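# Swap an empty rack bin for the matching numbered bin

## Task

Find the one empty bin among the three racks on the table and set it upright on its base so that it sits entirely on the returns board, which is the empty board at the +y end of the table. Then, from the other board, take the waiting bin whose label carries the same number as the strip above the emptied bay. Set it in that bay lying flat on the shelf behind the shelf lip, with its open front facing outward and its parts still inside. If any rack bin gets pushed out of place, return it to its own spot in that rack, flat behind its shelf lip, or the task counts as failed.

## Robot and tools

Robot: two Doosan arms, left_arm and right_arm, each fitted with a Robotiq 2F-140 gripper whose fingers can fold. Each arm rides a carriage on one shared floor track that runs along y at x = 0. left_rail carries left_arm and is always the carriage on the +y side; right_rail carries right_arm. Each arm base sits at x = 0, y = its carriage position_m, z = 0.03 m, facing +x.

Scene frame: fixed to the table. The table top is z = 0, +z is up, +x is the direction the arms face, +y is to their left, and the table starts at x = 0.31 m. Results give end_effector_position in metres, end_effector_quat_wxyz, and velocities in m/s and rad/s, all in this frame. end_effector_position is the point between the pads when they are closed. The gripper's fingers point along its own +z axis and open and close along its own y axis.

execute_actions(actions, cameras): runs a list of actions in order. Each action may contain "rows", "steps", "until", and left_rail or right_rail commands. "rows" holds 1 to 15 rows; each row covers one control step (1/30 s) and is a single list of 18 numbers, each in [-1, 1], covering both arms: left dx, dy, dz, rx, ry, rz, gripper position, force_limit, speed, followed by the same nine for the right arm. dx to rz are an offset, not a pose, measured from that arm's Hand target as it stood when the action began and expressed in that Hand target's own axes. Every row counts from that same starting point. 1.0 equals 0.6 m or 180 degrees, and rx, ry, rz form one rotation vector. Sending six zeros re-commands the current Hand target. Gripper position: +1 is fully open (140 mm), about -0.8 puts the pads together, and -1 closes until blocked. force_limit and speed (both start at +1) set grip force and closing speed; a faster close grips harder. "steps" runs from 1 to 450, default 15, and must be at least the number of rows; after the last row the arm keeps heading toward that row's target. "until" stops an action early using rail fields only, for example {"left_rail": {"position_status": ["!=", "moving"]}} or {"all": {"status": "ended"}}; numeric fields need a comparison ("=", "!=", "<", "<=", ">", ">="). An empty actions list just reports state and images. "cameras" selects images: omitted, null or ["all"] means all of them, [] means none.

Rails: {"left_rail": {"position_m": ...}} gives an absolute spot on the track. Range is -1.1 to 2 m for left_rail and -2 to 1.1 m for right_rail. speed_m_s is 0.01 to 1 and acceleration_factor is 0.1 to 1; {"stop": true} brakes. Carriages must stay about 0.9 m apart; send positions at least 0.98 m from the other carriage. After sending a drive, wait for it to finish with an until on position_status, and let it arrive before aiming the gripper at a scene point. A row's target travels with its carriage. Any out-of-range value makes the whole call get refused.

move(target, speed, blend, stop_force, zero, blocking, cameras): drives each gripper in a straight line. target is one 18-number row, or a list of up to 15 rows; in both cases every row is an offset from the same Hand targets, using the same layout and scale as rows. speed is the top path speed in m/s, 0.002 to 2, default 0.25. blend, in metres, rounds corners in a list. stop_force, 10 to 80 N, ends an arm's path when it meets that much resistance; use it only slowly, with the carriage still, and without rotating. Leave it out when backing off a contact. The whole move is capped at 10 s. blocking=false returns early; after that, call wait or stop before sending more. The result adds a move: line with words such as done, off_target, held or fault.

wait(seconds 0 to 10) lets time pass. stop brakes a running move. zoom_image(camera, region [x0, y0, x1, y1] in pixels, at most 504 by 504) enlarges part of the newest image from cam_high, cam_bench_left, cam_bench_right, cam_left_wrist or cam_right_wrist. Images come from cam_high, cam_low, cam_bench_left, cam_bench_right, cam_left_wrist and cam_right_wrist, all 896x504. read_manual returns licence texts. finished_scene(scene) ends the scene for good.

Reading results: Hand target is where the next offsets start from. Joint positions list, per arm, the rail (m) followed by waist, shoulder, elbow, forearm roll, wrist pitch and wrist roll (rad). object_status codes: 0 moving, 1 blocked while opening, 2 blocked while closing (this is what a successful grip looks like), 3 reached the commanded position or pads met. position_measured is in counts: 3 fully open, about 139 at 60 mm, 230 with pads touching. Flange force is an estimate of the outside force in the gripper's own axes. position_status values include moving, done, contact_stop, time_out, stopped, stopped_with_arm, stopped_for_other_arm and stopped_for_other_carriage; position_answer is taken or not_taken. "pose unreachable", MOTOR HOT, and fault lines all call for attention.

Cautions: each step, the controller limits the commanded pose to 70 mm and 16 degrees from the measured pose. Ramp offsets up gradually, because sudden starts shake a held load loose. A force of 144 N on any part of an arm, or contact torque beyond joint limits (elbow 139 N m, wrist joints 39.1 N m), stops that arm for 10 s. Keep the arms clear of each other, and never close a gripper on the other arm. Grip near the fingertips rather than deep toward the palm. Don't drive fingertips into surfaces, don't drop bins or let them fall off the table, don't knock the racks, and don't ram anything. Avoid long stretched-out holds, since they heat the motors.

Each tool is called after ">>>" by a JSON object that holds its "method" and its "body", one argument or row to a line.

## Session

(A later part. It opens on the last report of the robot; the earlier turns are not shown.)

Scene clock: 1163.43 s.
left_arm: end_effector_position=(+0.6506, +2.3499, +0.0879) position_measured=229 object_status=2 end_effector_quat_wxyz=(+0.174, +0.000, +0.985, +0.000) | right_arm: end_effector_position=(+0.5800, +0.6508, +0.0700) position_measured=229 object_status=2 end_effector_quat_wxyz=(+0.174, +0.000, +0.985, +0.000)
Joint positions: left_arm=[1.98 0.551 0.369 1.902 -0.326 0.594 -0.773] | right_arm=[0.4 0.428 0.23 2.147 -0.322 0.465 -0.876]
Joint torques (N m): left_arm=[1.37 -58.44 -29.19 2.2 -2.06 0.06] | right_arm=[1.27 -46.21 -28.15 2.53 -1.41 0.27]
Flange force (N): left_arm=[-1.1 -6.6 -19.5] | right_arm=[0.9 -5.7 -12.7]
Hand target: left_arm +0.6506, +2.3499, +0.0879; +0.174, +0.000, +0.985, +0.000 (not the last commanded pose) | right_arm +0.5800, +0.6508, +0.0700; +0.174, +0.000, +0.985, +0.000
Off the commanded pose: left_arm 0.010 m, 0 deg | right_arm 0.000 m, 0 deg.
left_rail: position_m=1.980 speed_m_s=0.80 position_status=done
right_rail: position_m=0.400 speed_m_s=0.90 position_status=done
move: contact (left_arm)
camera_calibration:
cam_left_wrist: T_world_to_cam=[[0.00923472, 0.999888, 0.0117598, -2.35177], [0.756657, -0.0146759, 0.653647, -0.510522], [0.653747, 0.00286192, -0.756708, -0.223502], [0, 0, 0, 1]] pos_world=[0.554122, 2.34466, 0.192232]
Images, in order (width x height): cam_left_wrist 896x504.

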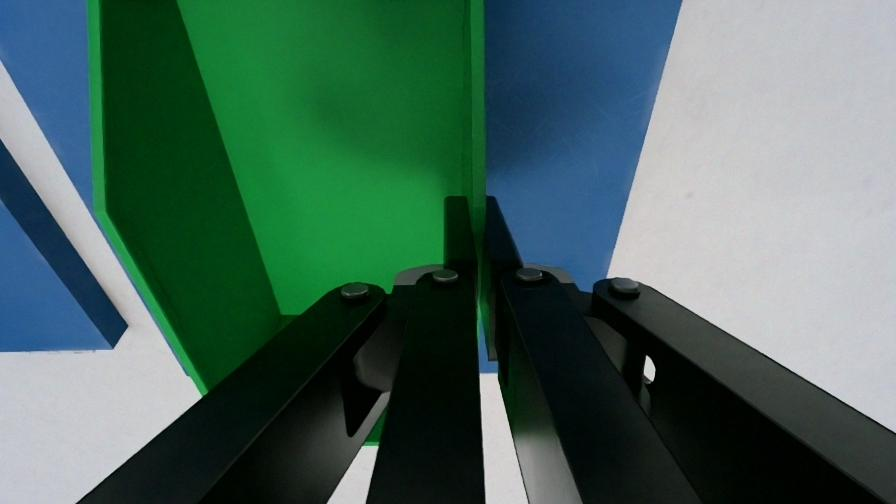

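>>> {"method": "execute_actions", "body": {
  "actions": [
    {"rows": [[0,0,0,0,0,0,-0.68,1,-1,0,0,0,0,0,0,-0.97,1,-1]], "steps": 25}
  ],
  "cameras": []
}}

>>> {"method": "move", "body": {
  "target": [
    [-0.00285,0,-0.00783,0,0,0,-0.68,1,-1,-0.00285,0,-0.00783,0,0,0,-0.97,1,-1],
    [-0.1539,0,-0.42287,0,0,0,-0.68,1,-1,-0.1539,0,-0.42287,0,0,0,-0.97,1,-1]
  ],
  "speed": [0.02, 0.16],
  "blend": [0.001, 0],
  "cameras": ["cam_left_wrist", "cam_right_wrist", "cam_bench_left"]
}}

Scene clock: 1187.97 s.
left_arm: end_effector_position=(+0.6506, +2.3499, +0.0878) position_measured=214 object_status=3 end_effector_quat_wxyz=(+0.174, +0.000, +0.985, +0.000) | right_arm: end_effector_position=(+0.5800, +0.6508, +0.0700) position_measured=229 object_status=2 end_effector_quat_wxyz=(+0.174, +0.000, +0.985, +0.000)
Joint positions: left_arm=[1.98 0.551 0.369 1.902 -0.326 0.594 -0.773] | right_arm=[0.4 0.428 0.23 2.147 -0.322 0.465 -0.876]
Joint torques (N m): left_arm=[2.18 -68.83 -32.98 2.17 -0.84 0.06] | right_arm=[0.79 -46.58 -28.1 2.54 -1.48 0.34]
Flange force (N): left_arm=[-0.5 -4.8 -2.2] | right_arm=[0.8 -4.6 -12.5]
Hand target: left_arm +0.6506, +2.3499, +0.0879; +0.174, +0.000, +0.985, +0.000 | right_arm +0.5800, +0.6508, +0.0700; +0.174, +0.000, +0.985, +0.000
Off the commanded pose: left_arm 0.000 m, 0 deg | right_arm 0.000 m, 0 deg.
left_rail: position_m=1.980 speed_m_s=0.80 position_status=done
right_rail: position_m=0.400 speed_m_s=0.90 position_status=done
No camera images: "cameras" was empty.

Scene clock: 1190.33 s.
left_arm: end_effector_position=(+0.6505, +2.3499, +0.3578) position_measured=214 object_status=3 end_effector_quat_wxyz=(+0.174, +0.000, +0.985, +0.000) | right_arm: end_effector_position=(+0.5799, +0.6508, +0.3400) position_measured=229 object_status=2 end_effector_quat_wxyz=(+0.174, +0.000, +0.985, +0.000)
Joint positions: left_arm=[1.98 0.551 0.171 1.622 -0.208 1.057 -0.944] | right_arm=[0.4 0.428 -0.017 1.859 -0.171 0.986 -1.071]
Joint torques (N m): left_arm=[1.98 -59.17 -43.45 3 -0.94 -0.01] | right_arm=[1.27 -40.44 -43.45 3.4 -1.13 0.24]
Flange force (N): left_arm=[1.9 -5.3 -0.1] | right_arm=[2.1 -3.6 2.5]
Hand target: left_arm +0.6505, +2.3499, +0.3579; +0.174, +0.000, +0.985, +0.000 | right_arm +0.5799, +0.6508, +0.3400; +0.174, +0.000, +0.985, +0.000
Off the commanded pose: left_arm 0.000 m, 0 deg | right_arm 0.000 m, 0 deg.
left_rail: position_m=1.980 speed_m_s=0.80 position_status=done
right_rail: position_m=0.400 speed_m_s=0.90 position_status=done
move: done
camera_calibration:
cam_left_wrist: T_world_to_cam=[[0.00923547, 0.999888, 0.0117588, -2.35495], [0.756699, -0.0146757, 0.653598, -0.686933], [0.653698, 0.00286162, -0.75675, -0.019078], [0, 0, 0, 1]] pos_world=[0.554022, 2.34466, 0.462232]
cam_right_wrist: T_world_to_cam=[[0.00835577, 0.999845, 0.0154768, -0.648756], [0.773086, -0.016276, 0.634093, -0.644782], [0.634247, 0.00666653, -0.773102, 0.0326154], [0, 0, 0, 1]] pos_world=[0.483206, 0.637944, 0.444107]
Images, in order (width x height): cam_bench_left 896x504, cam_left_wrist 896x504, cam_right_wrist 896x504.

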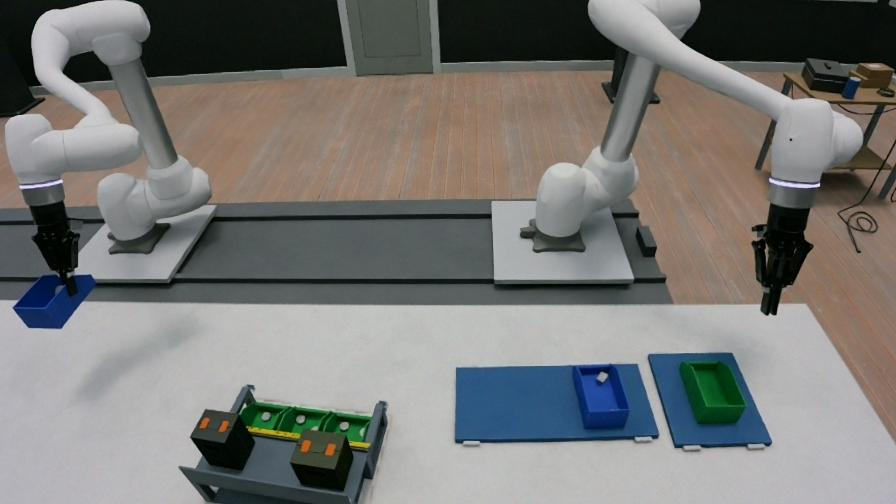

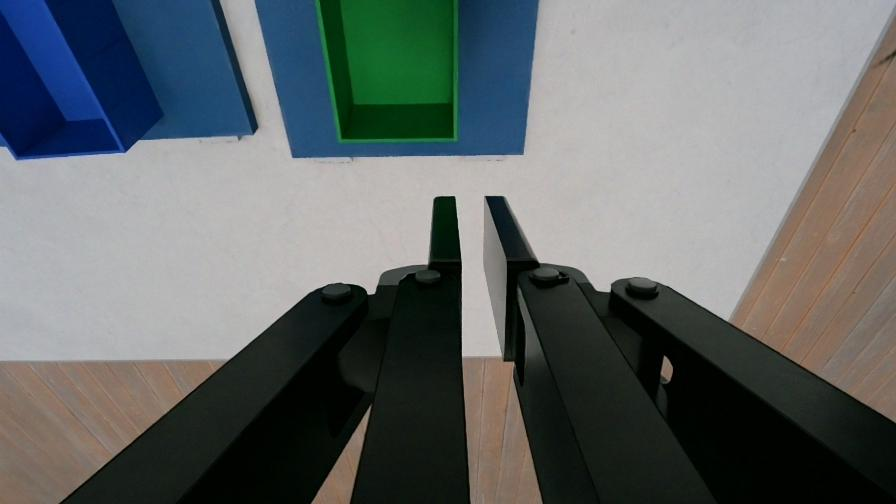

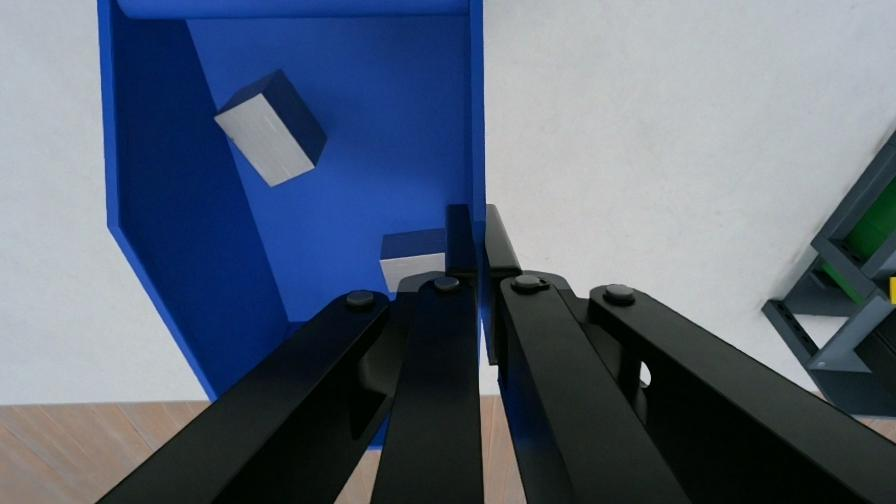

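>>> {"method": "zoom_image", "body": {
  "camera": "cam_right_wrist",
  "region": [80, 160, 560, 420]
}}

>>> {"method": "zoom_image", "body": {
  "camera": "cam_right_wrist",
  "region": [420, 160, 560, 300]
}}

>>> {"method": "zoom_image", "body": {
  "camera": "cam_right_wrist",
  "region": [60, 160, 200, 300]
}}

Scaled by 1.050 from the camera's 896x504 image, which has a finer 1280x720 frame.

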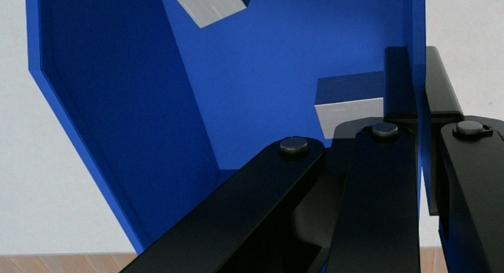

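Scaled by 3.600 from the camera's 896x504 image, which has a finer 1280x720 frame.

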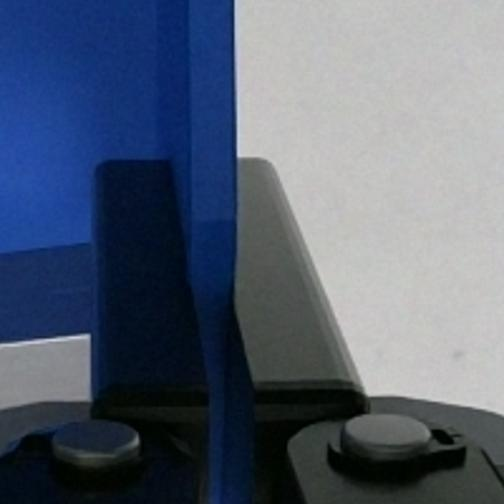

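Scaled by 3.600 from the camera's 896x504 image, which has a finer 1280x720 frame.

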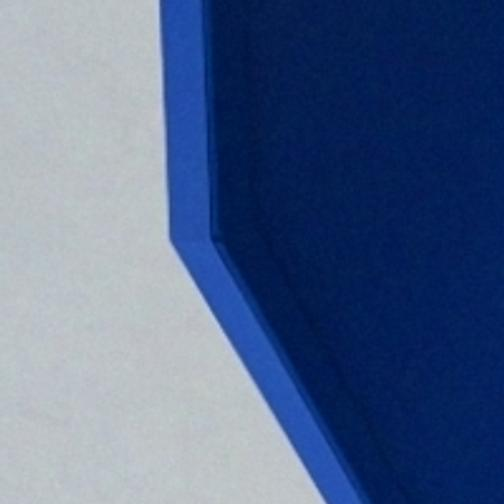

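>>> {"method": "execute_actions", "body": {
  "actions": [
    {"right_rail": {"position_m": -1.95, "speed_m_s": 0.8, "acceleration_factor": 0.4}, "steps": 300, "until": {"right_rail": {"position_status": ["!=", "moving"]}}}
  ],
  "cameras": []
}}

>>> {"method": "move", "body": {
  "target": [
    [0,0,0,0,0,0,-0.68,1,-1,-0.28363,-0.87133,0.10323,-0.004298,0.044445,-0.014988,-0.97,1,-1]
  ],
  "speed": 0.18,
  "cameras": ["cam_right_wrist","cam_bench_right"]
}}

Scene clock: 1282.57 s.
left_arm: end_effector_position=(+0.6505, +2.3499, +0.3579) position_measured=214 object_status=3 end_effector_quat_wxyz=(+0.174, +0.000, +0.985, +0.000) | right_arm: end_effector_position=(+0.5799, -1.6992, +0.3400) position_measured=229 object_status=2 end_effector_quat_wxyz=(+0.174, +0.000, +0.985, +0.000)
Joint positions: left_arm=[1.98 0.551 0.171 1.622 -0.208 1.057 -0.944] | right_arm=[-1.95 0.428 -0.017 1.859 -0.171 0.986 -1.071]
Joint torques (N m): left_arm=[1.96 -58.95 -43.09 2.99 -0.89 -0.04] | right_arm=[1.36 -40.56 -43.86 3.43 -1.18 0.29]
Flange force (N): left_arm=[1.4 -4.6 -0.2] | right_arm=[2.3 -4.1 2.7]
Hand target: left_arm +0.6505, +2.3499, +0.3579; +0.174, +0.000, +0.985, +0.000 | right_arm +0.5799, -1.6992, +0.3400; +0.174, +0.000, +0.985, +0.000
Tool commands: left_gripper/position=-0.68 left_gripper/force_limit=+1.0 left_gripper/speed=-1.0 right_gripper/position=-0.97 right_gripper/force_limit=+1.0 right_gripper/speed=-1.0
Off the commanded pose: left_arm 0.000 m, 0 deg | right_arm 0.000 m, 0 deg.
left_rail: position_m=1.980 speed_m_s=0.80 position_status=done
right_rail: position_m=-1.950 speed_m_s=0.80 position_status=done
No camera images: "cameras" was empty.

Scene clock: 1286.13 s.
left_arm: end_effector_position=(+0.6505, +2.3499, +0.3579) position_measured=214 object_status=3 end_effector_quat_wxyz=(+0.174, +0.000, +0.985, +0.000) | right_arm: end_effector_position=(+0.7611, -2.2219, +0.3401) position_measured=229 object_status=2 end_effector_quat_wxyz=(+0.105, -0.024, +0.994, +0.003)
Joint positions: left_arm=[1.98 0.551 0.171 1.622 -0.208 1.057 -0.944] | right_arm=[-1.95 -0.425 0.32 1.441 0.102 1.195 -2.074]
Joint torques (N m): left_arm=[1.74 -59.1 -43 2.96 -0.93 0.05] | right_arm=[1.28 -77.49 -43.91 4.37 -0.91 0.35]
Flange force (N): left_arm=[1.0 -4.5 -0.4] | right_arm=[1.7 -2.3 2.5]
Hand target: left_arm +0.6505, +2.3499, +0.3579; +0.174, +0.000, +0.985, +0.000 | right_arm +0.7612, -2.2220, +0.3401; +0.105, -0.024, +0.994, +0.003
Off the commanded pose: left_arm 0.000 m, 0 deg | right_arm 0.000 m, 0 deg.
left_rail: position_m=1.980 speed_m_s=0.80 position_status=done
right_rail: position_m=-1.950 speed_m_s=0.80 position_status=done
move: done
camera_calibration:
cam_right_wrist: T_world_to_cam=[[-0.038495, 0.99916, 0.0140465, 2.25668], [0.853535, 0.0255683, 0.520409, -0.761246], [0.519612, 0.0320223, -0.853802, 0.107993], [0, 0, 0, 1]] pos_world=[0.680507, -2.23878, 0.456665]
Images, in order (width x height): cam_bench_right 896x504, cam_right_wrist 896x504.

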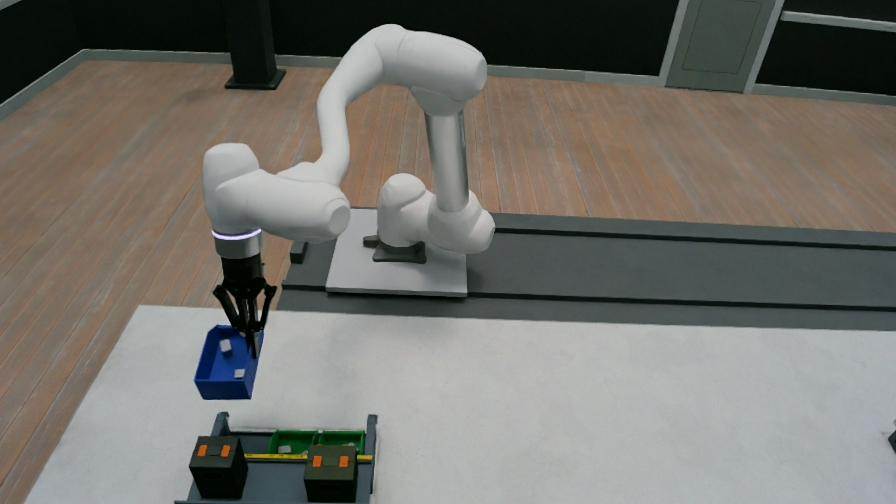

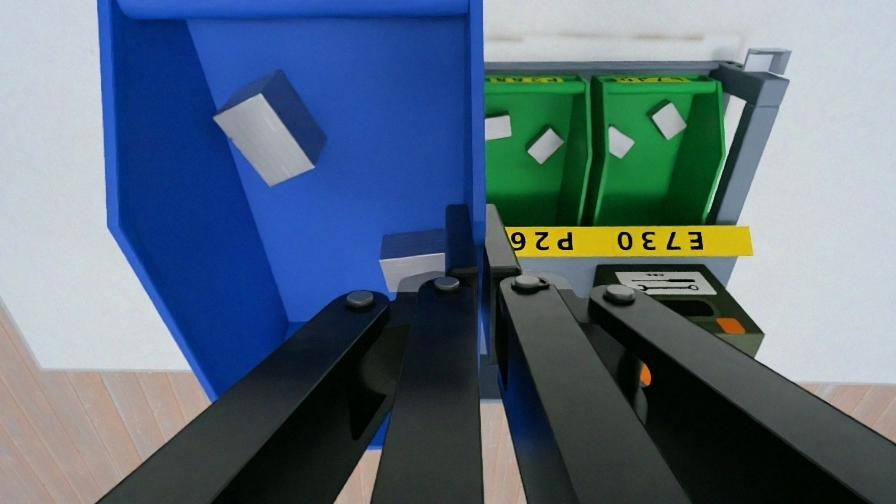

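>>> {"method": "zoom_image", "body": {
  "camera": "cam_right_wrist",
  "region": [480, 30, 800, 280]
}}

Scaled by 1.575 from the camera's 896x504 image, which has a finer 1280x720 frame.

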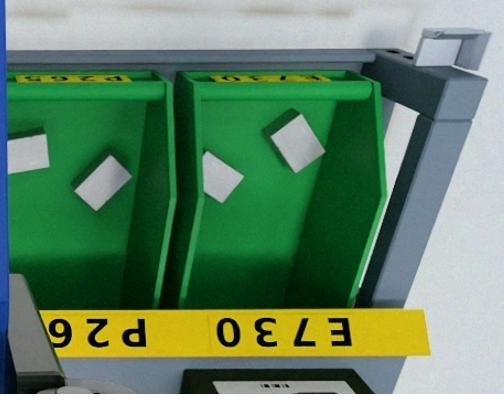

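>>> {"method": "move", "body": {
  "target": [
    [0,0,0,0,0,0,-0.68,1,-1,0.0762,0,0.3585,0,0,0,-0.97,1,-1],
    [0,0,0,0,0,0,-0.68,1,-1,0.08372,0,0.39387,0,0,0,-0.97,1,-1]
  ],
  "speed": [0.14, 0.04],
  "blend": [0.01, 0],
  "cameras": ["cam_right_wrist"]
}}

>>> {"method": "zoom_image", "body": {
  "camera": "cam_right_wrist",
  "region": [420, 100, 700, 380]
}}

>>> {"method": "zoom_image", "body": {
  "camera": "cam_right_wrist",
  "region": [0, 100, 280, 460]
}}

Scene clock: 1326.43 s.
left_arm: end_effector_position=(+0.6505, +2.3499, +0.3579) position_measured=214 object_status=3 end_effector_quat_wxyz=(+0.174, +0.000, +0.985, +0.000) | right_arm: end_effector_position=(+0.7612, -2.2220, +0.0985) position_measured=229 object_status=2 end_effector_quat_wxyz=(+0.105, -0.024, +0.994, +0.003)
Joint positions: left_arm=[1.98 0.551 0.171 1.622 -0.208 1.057 -0.944] | right_arm=[-1.95 -0.425 0.469 1.694 0.133 0.796 -2.13]
Joint torques (N m): left_arm=[1.77 -59.14 -43.17 2.94 -0.93 0.05] | right_arm=[1.24 -84.87 -38.19 3.76 -1.07 0.39]
Flange force (N): left_arm=[1.4 -4.4 -0.1] | right_arm=[3.5 -1.2 1.6]
Hand target: left_arm +0.6505, +2.3499, +0.3579; +0.174, +0.000, +0.985, +0.000 | right_arm +0.7612, -2.2220, +0.0985; +0.105, -0.024, +0.994, +0.003
Off the commanded pose: left_arm 0.000 m, 0 deg | right_arm 0.000 m, 0 deg.
left_rail: position_m=1.980 speed_m_s=0.80 position_status=done
right_rail: position_m=-1.950 speed_m_s=0.80 position_status=done
move: done
camera_calibration:
cam_right_wrist: T_world_to_cam=[[-0.0384961, 0.99916, 0.0140498, 2.26008], [0.853579, 0.0255704, 0.520336, -0.635663], [0.51954, 0.0320235, -0.853846, -0.0981906], [0, 0, 0, 1]] pos_world=[0.680606, -2.23878, 0.215165]
Images, in order (width x height): cam_right_wrist 896x504.

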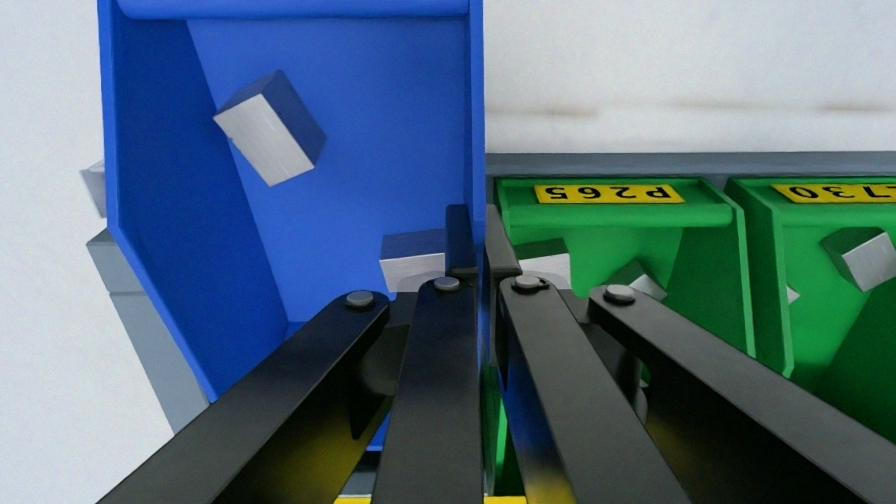

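Scaled by 1.800 from the camera's 896x504 image, which has a finer 1280x720 frame.

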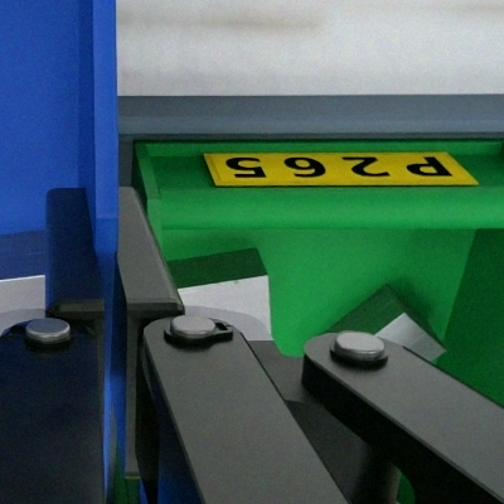

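Scaled by 1.400 from the camera's 896x504 image, which has a finer 1280x720 frame.

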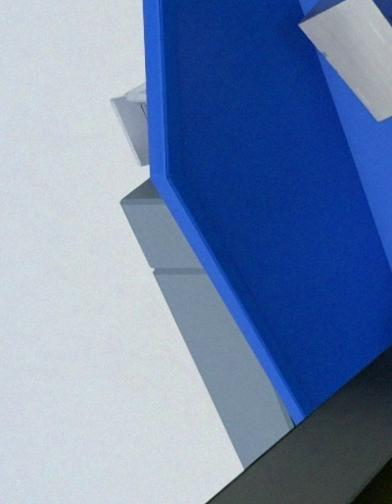

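>>> {"method": "move", "body": {
  "target": [
    [0,0,0,0,0,0,-0.68,1,-1,-0.0895,0.0001,0.02755,0,0,0,-0.97,1,-1]
  ],
  "speed": 0.04,
  "stop_force": 12,
  "cameras": ["cam_right_wrist"]
}}

>>> {"method": "zoom_image", "body": {
  "camera": "cam_right_wrist",
  "region": [420, 0, 700, 280]
}}

>>> {"method": "zoom_image", "body": {
  "camera": "cam_right_wrist",
  "region": [0, 100, 280, 460]
}}

Scene clock: 1344.83 s.
left_arm: end_effector_position=(+0.6505, +2.3499, +0.3579) position_measured=214 object_status=3 end_effector_quat_wxyz=(+0.174, +0.000, +0.985, +0.000) | right_arm: end_effector_position=(+0.8171, -2.2192, +0.0935) position_measured=229 object_status=2 end_effector_quat_wxyz=(+0.105, -0.024, +0.994, +0.003)
Joint positions: left_arm=[1.98 0.551 0.171 1.622 -0.208 1.057 -0.944] | right_arm=[-1.95 -0.393 0.543 1.583 0.121 0.829 -2.086]
Joint torques (N m): left_arm=[2.08 -59.17 -43.13 2.97 -0.91 0.06] | right_arm=[1.55 -91.31 -38.74 3.74 -0.76 0.31]
Flange force (N): left_arm=[1.0 -5.0 -0.1] | right_arm=[4.5 -0.7 0.6]
Hand target: left_arm +0.6505, +2.3499, +0.3579; +0.174, +0.000, +0.985, +0.000 | right_arm +0.8171, -2.2192, +0.0935; +0.105, -0.024, +0.994, +0.003
Off the commanded pose: left_arm 0.000 m, 0 deg | right_arm 0.000 m, 0 deg.
left_rail: position_m=1.980 speed_m_s=0.80 position_status=done
right_rail: position_m=-1.950 speed_m_s=0.80 position_status=done
move: done
camera_calibration:
cam_right_wrist: T_world_to_cam=[[-0.0384961, 0.99916, 0.0140498, 2.2595], [0.853579, 0.0255704, 0.520336, -0.680796], [0.51954, 0.0320235, -0.853846, -0.131677], [0, 0, 0, 1]] pos_world=[0.736506, -2.23598, 0.210065]
Images, in order (width x height): cam_right_wrist 896x504.

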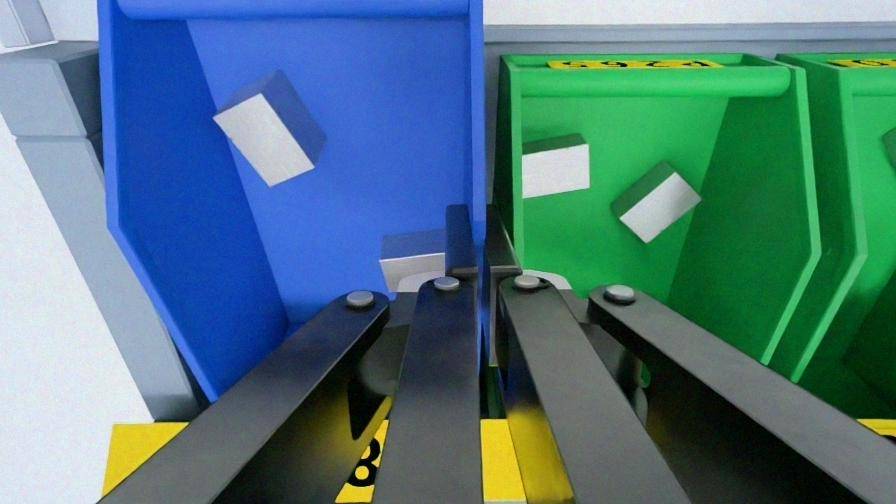

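Scaled by 1.800 from the camera's 896x504 image, which has a finer 1280x720 frame.

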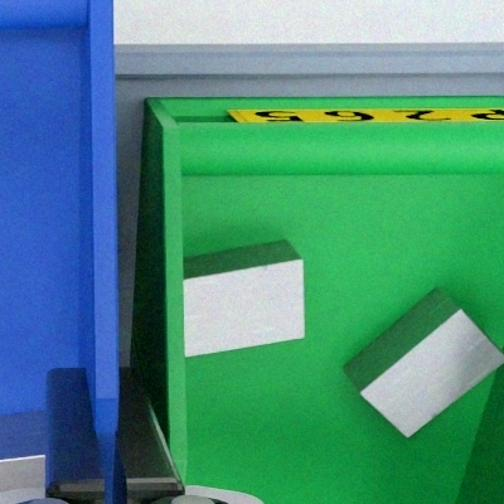

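Scaled by 1.400 from the camera's 896x504 image, which has a finer 1280x720 frame.

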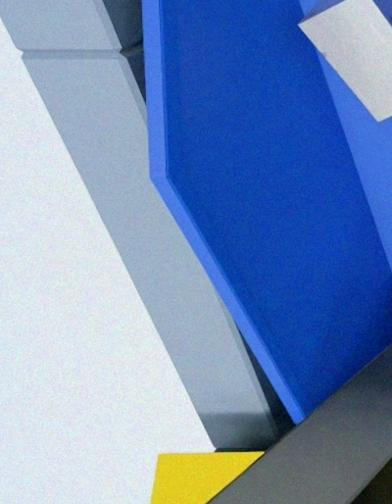

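>>> {"method": "move", "body": {
  "target": [
    [0,0,0,0,0,0,-0.68,1,-1,-0.0483,0,0.01352,0,0,0,-0.97,1,-1]
  ],
  "speed": 0.02,
  "stop_force": 12,
  "cameras": ["cam_right_wrist"]
}}

>>> {"method": "zoom_image", "body": {
  "camera": "cam_right_wrist",
  "region": [420, 0, 700, 280]
}}

>>> {"method": "zoom_image", "body": {
  "camera": "cam_right_wrist",
  "region": [0, 0, 260, 430]
}}

Scene clock: 1369.97 s.
left_arm: end_effector_position=(+0.6505, +2.3499, +0.3579) position_measured=214 object_status=3 end_effector_quat_wxyz=(+0.174, +0.000, +0.985, +0.000) | right_arm: end_effector_position=(+0.8471, -2.2177, +0.0916) position_measured=229 object_status=2 end_effector_quat_wxyz=(+0.105, -0.024, +0.994, +0.003)
Joint positions: left_arm=[1.98 0.551 0.171 1.622 -0.208 1.057 -0.944] | right_arm=[-1.95 -0.377 0.583 1.519 0.115 0.851 -2.065]
Joint torques (N m): left_arm=[2.25 -59.43 -42.96 2.94 -0.94 0] | right_arm=[0.95 -95.27 -39.36 3.77 -0.84 0.29]
Flange force (N): left_arm=[0.2 -4.6 0.1] | right_arm=[4.8 0.1 0.8]
Hand target: left_arm +0.6505, +2.3499, +0.3579; +0.174, +0.000, +0.985, +0.000 | right_arm +0.8471, -2.2177, +0.0916; +0.105, -0.024, +0.994, +0.003
Off the commanded pose: left_arm 0.000 m, 0 deg | right_arm 0.000 m, 0 deg.
left_rail: position_m=1.980 speed_m_s=0.80 position_status=done
right_rail: position_m=-1.950 speed_m_s=0.80 position_status=done
move: done
camera_calibration:
cam_right_wrist: T_world_to_cam=[[-0.0384961, 0.99916, 0.0140498, 2.25919], [0.853579, 0.0255704, 0.520336, -0.705453], [0.51954, 0.0320235, -0.853846, -0.148934], [0, 0, 0, 1]] pos_world=[0.766506, -2.23448, 0.208165]
Images, in order (width x height): cam_right_wrist 896x504.

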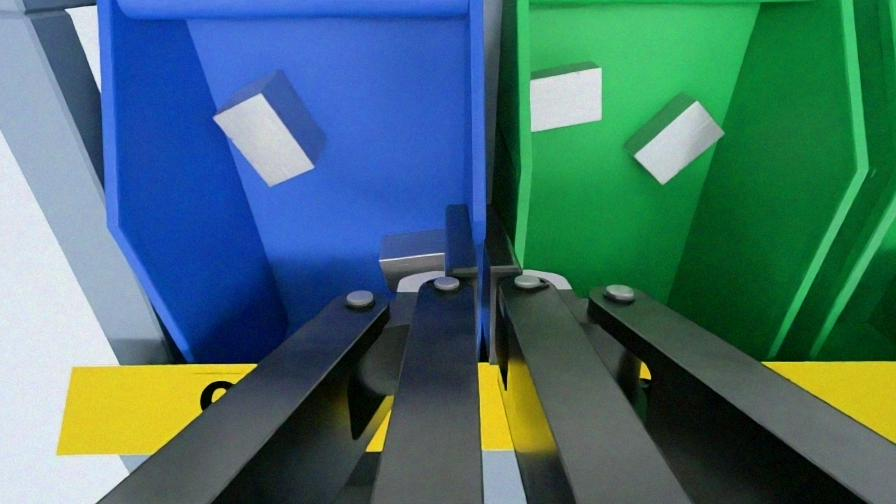

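Scaled by 1.800 from the camera's 896x504 image, which has a finer 1280x720 frame.

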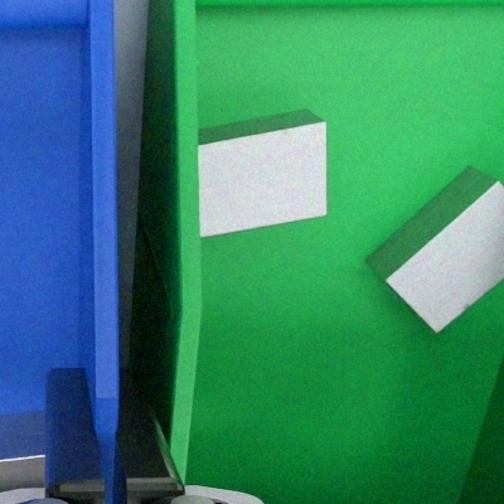

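Scaled by 1.172 from the camera's 896x504 image, which has a finer 1280x720 frame.

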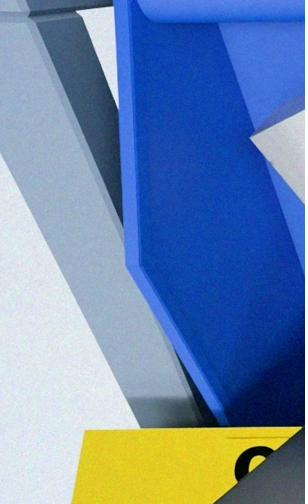

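>>> {"method": "move", "body": {
  "target": [
    [0,0,0,0,0,0,-0.68,1,-1,0.01922,0.0001,0.01739,0,-0.04444,0,-0.97,1,-1]
  ],
  "speed": 0.02,
  "cameras": ["cam_right_wrist"]
}}

>>> {"method": "zoom_image", "body": {
  "camera": "cam_right_wrist",
  "region": [420, 0, 700, 280]
}}

>>> {"method": "zoom_image", "body": {
  "camera": "cam_right_wrist",
  "region": [0, 0, 260, 430]
}}

Scene clock: 1396.87 s.
left_arm: end_effector_position=(+0.6505, +2.3499, +0.3579) position_measured=214 object_status=3 end_effector_quat_wxyz=(+0.174, +0.000, +0.985, +0.000) | right_arm: end_effector_position=(+0.8380, -2.2181, +0.0790) position_measured=229 object_status=2 end_effector_quat_wxyz=(+0.174, -0.024, +0.985, +0.004)
Joint positions: left_arm=[1.98 0.551 0.171 1.622 -0.208 1.057 -0.944] | right_arm=[-1.95 -0.406 0.538 1.65 0.25 0.653 -2.202]
Joint torques (N m): left_arm=[1.86 -59.03 -43.24 2.97 -0.93 0.02] | right_arm=[1.11 -90.55 -38.08 3.55 -1.07 0.49]
Flange force (N): left_arm=[1.8 -5.0 -0.6] | right_arm=[4.7 -0.9 0.9]
Hand target: left_arm +0.6505, +2.3499, +0.3579; +0.174, +0.000, +0.985, +0.000 | right_arm +0.8380, -2.2181, +0.0790; +0.174, -0.024, +0.984, +0.004
Off the commanded pose: left_arm 0.000 m, 0 deg | right_arm 0.000 m, 0 deg.
left_rail: position_m=1.980 speed_m_s=0.80 position_status=done
right_rail: position_m=-1.950 speed_m_s=0.80 position_status=done
move: done
camera_calibration:
cam_right_wrist: T_world_to_cam=[[-0.0405698, 0.999058, 0.0154248, 2.26083], [0.773018, 0.021602, 0.634016, -0.641404], [0.633085, 0.0376455, -0.773166, -0.244036], [0, 0, 0, 1]] pos_world=[0.742034, -2.23566, 0.183108]
Images, in order (width x height): cam_right_wrist 896x504.

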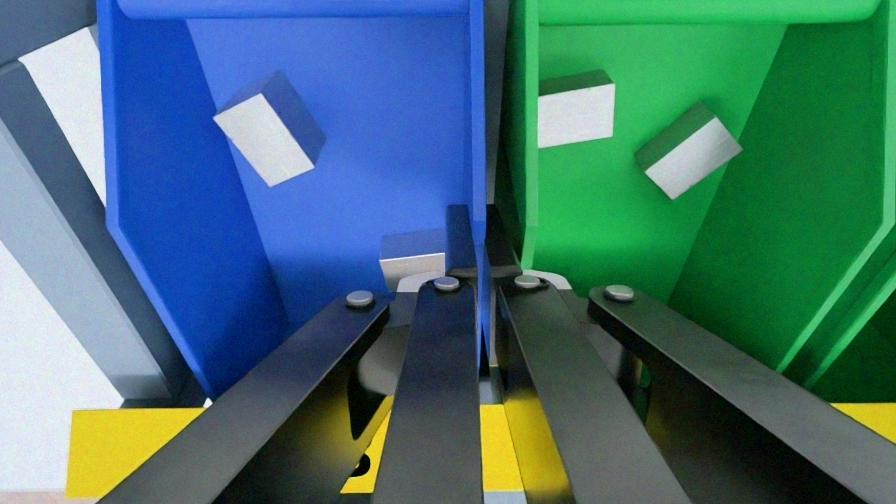

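Scaled by 1.800 from the camera's 896x504 image, which has a finer 1280x720 frame.

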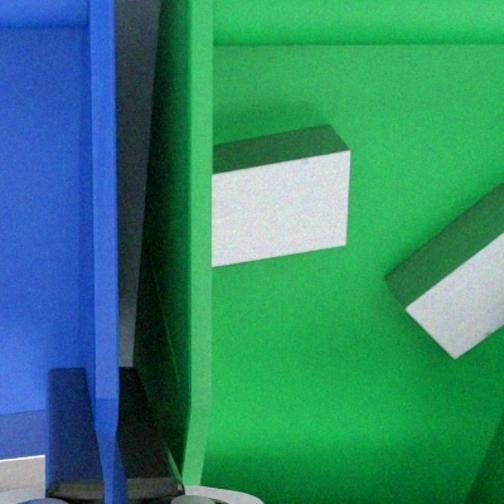

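Scaled by 1.172 from the camera's 896x504 image, which has a finer 1280x720 frame.

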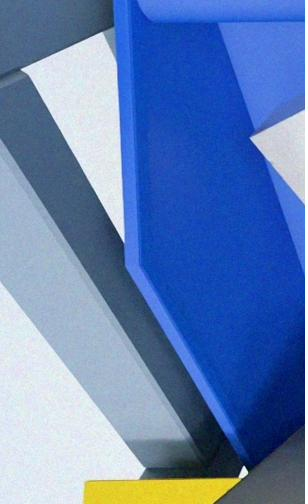

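>>> {"method": "move", "body": {
  "target": [
    [0,0,0,0,0,0,-0.68,1,-1,0.00456,0,0.01253,0,0,0,-0.97,1,-1]
  ],
  "speed": 0.004,
  "stop_force": 10,
  "cameras": ["cam_right_wrist"]
}}

Scene clock: 1413.07 s.
left_arm: end_effector_position=(+0.6505, +2.3499, +0.3579) position_measured=214 object_status=3 end_effector_quat_wxyz=(+0.174, +0.000, +0.985, +0.000) | right_arm: end_effector_position=(+0.8381, -2.2181, +0.0766) position_measured=229 object_status=2 end_effector_quat_wxyz=(+0.174, -0.024, +0.984, +0.004)
Joint positions: left_arm=[1.98 0.551 0.171 1.622 -0.208 1.057 -0.944] | right_arm=[-1.95 -0.406 0.54 1.651 0.251 0.649 -2.204]
Joint torques (N m): left_arm=[1.99 -59.23 -42.98 2.94 -0.93 0.08] | right_arm=[-1.73 -75.27 -32.16 3.18 -1.61 0.46]
Flange force (N): left_arm=[0.3 -4.5 0.2] | right_arm=[2.8 5.0 -18.3]
Hand target: left_arm +0.6505, +2.3499, +0.3579; +0.174, +0.000, +0.985, +0.000 | right_arm +0.8381, -2.2181, +0.0766; +0.174, -0.024, +0.984, +0.004 (not the last commanded pose)
Off the commanded pose: left_arm 0.000 m, 0 deg | right_arm 0.006 m, 0 deg.
left_rail: position_m=1.980 speed_m_s=0.80 position_status=done
right_rail: position_m=-1.950 speed_m_s=0.80 position_status=done
move: contact (right_arm)
camera_calibration:
cam_right_wrist: T_world_to_cam=[[-0.0405741, 0.999058, 0.0154132, 2.26088], [0.77288, 0.0216044, 0.634185, -0.639805], [0.633254, 0.037644, -0.773028, -0.246045], [0, 0, 0, 1]] pos_world=[0.742035, -2.23566, 0.180708]
Images, in order (width x height): cam_right_wrist 896x504.

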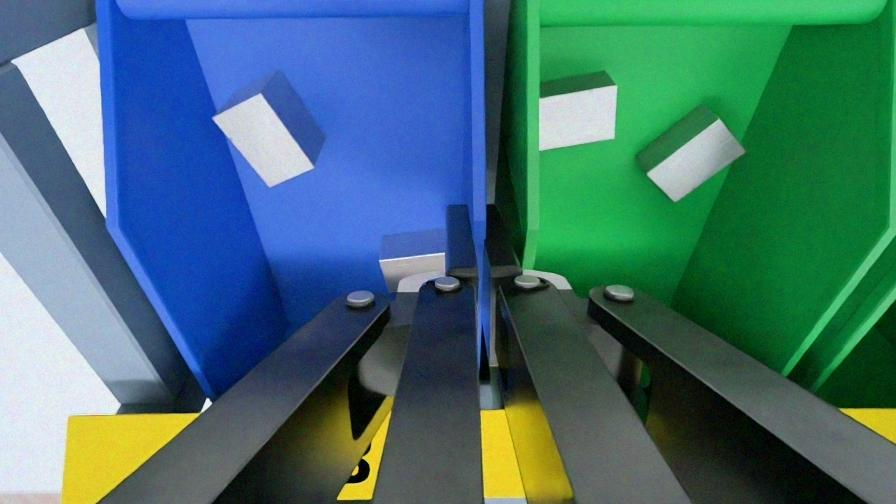

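>>> {"method": "execute_actions", "body": {
  "actions": [
    {"rows": [[0,0,0,0,0,0,-0.68,1,-1,0,0,0,0,0,0,-0.73,1,-1]], "steps": 25}
  ],
  "cameras": ["cam_right_wrist"]
}}

>>> {"method": "zoom_image", "body": {
  "camera": "cam_right_wrist",
  "region": [420, 140, 600, 320]
}}

Scene clock: 1427.50 s.
left_arm: end_effector_position=(+0.6505, +2.3499, +0.3579) position_measured=214 object_status=3 end_effector_quat_wxyz=(+0.174, +0.000, +0.985, +0.000) | right_arm: end_effector_position=(+0.8380, -2.2181, +0.0765) position_measured=221 object_status=3 end_effector_quat_wxyz=(+0.174, -0.024, +0.984, +0.004)
Joint positions: left_arm=[1.98 0.551 0.171 1.622 -0.208 1.057 -0.944] | right_arm=[-1.95 -0.406 0.54 1.652 0.251 0.649 -2.204]
Joint torques (N m): left_arm=[1.75 -59.39 -43.19 2.91 -0.88 0.01] | right_arm=[0.66 -87.57 -35.92 3.74 -0.82 0.4]
Flange force (N): left_arm=[1.4 -4.2 0.0] | right_arm=[2.8 -0.3 -2.5]
Hand target: left_arm +0.6505, +2.3499, +0.3579; +0.174, +0.000, +0.985, +0.000 | right_arm +0.8381, -2.2181, +0.0766; +0.174, -0.024, +0.984, +0.004
Off the commanded pose: left_arm 0.000 m, 0 deg | right_arm 0.000 m, 0 deg.
left_rail: position_m=1.980 speed_m_s=0.80 position_status=done
right_rail: position_m=-1.950 speed_m_s=0.80 position_status=done
camera_calibration:
cam_right_wrist: T_world_to_cam=[[-0.0405714, 0.999058, 0.0154155, 2.26087], [0.77288, 0.0216009, 0.634185, -0.639813], [0.633254, 0.0376441, -0.773028, -0.246045], [0, 0, 0, 1]] pos_world=[0.742035, -2.23566, 0.180708]
Images, in order (width x height): cam_right_wrist 896x504.

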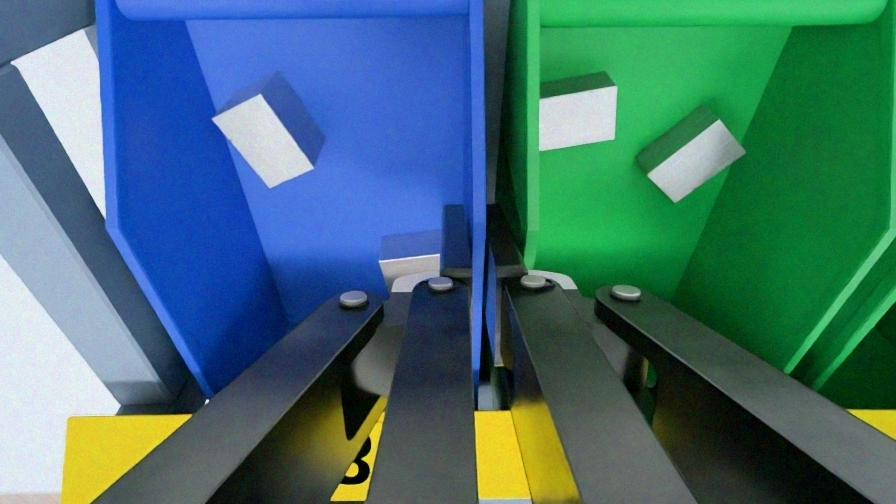

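Scaled by 2.800 from the camera's 896x504 image, which has a finer 1280x720 frame.

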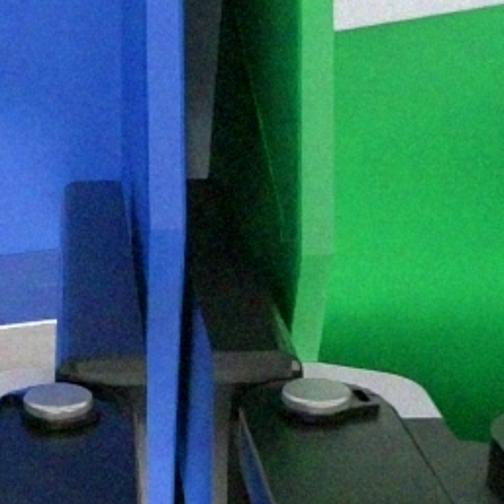

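>>> {"method": "move", "body": {
  "target": [
    [0,0,0,0,0,0,-0.68,1,-1,-0.0285,0,-0.07831,0,0,0,-0.73,1,-1],
    [0,0,0,0,0,0,-0.68,1,-1,-0.0798,0,-0.21926,0,0,0,-0.73,1,-1]
  ],
  "speed": [0.05, 0.12],
  "blend": [0.01, 0],
  "cameras": ["cam_right_wrist"]
}}

>>> {"method": "zoom_image", "body": {
  "camera": "cam_right_wrist",
  "region": [240, 0, 640, 280]
}}

Scene clock: 1438.50 s.
left_arm: end_effector_position=(+0.6505, +2.3499, +0.3579) position_measured=214 object_status=3 end_effector_quat_wxyz=(+0.174, +0.000, +0.985, +0.000) | right_arm: end_effector_position=(+0.8380, -2.2181, +0.2165) position_measured=221 object_status=3 end_effector_quat_wxyz=(+0.174, -0.024, +0.984, +0.004)
Joint positions: left_arm=[1.98 0.551 0.171 1.622 -0.208 1.057 -0.944] | right_arm=[-1.95 -0.406 0.43 1.54 0.199 0.865 -2.132]
Joint torques (N m): left_arm=[1.76 -59.27 -43.15 2.96 -0.95 0.05] | right_arm=[1.21 -81.31 -40.32 4.2 -0.63 0.37]
Flange force (N): left_arm=[1.3 -4.4 -0.1] | right_arm=[4.3 0.0 -2.2]
Hand target: left_arm +0.6505, +2.3499, +0.3579; +0.174, +0.000, +0.985, +0.000 | right_arm +0.8380, -2.2181, +0.2166; +0.174, -0.024, +0.984, +0.004
Off the commanded pose: left_arm 0.000 m, 0 deg | right_arm 0.000 m, 0 deg.
left_rail: position_m=1.980 speed_m_s=0.80 position_status=done
right_rail: position_m=-1.950 speed_m_s=0.80 position_status=done
move: done
camera_calibration:
cam_right_wrist: T_world_to_cam=[[-0.0405714, 0.999058, 0.0154155, 2.25871], [0.77288, 0.0216009, 0.634185, -0.728458], [0.633254, 0.0376441, -0.773028, -0.137835], [0, 0, 0, 1]] pos_world=[0.741935, -2.23566, 0.320608]
Images, in order (width x height): cam_right_wrist 896x504.

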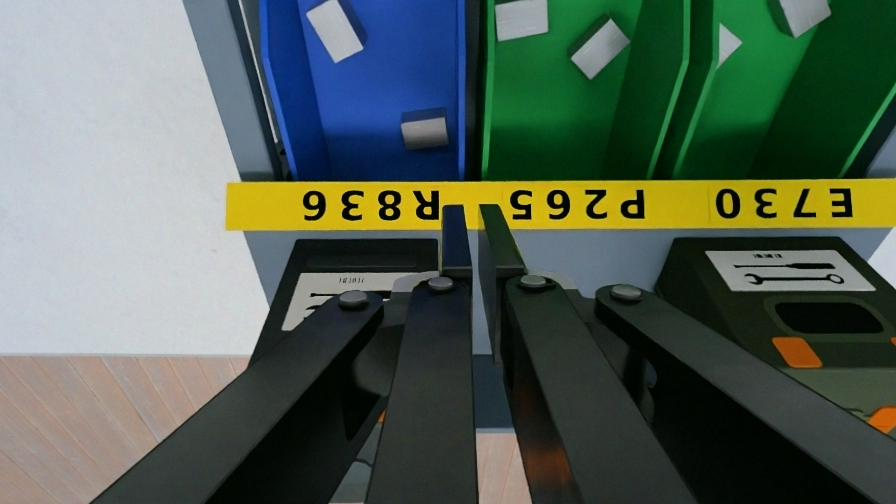

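Scaled by 1.260 from the camera's 896x504 image, which has a finer 1280x720 frame.

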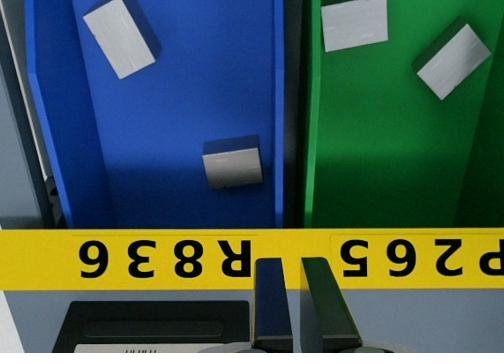

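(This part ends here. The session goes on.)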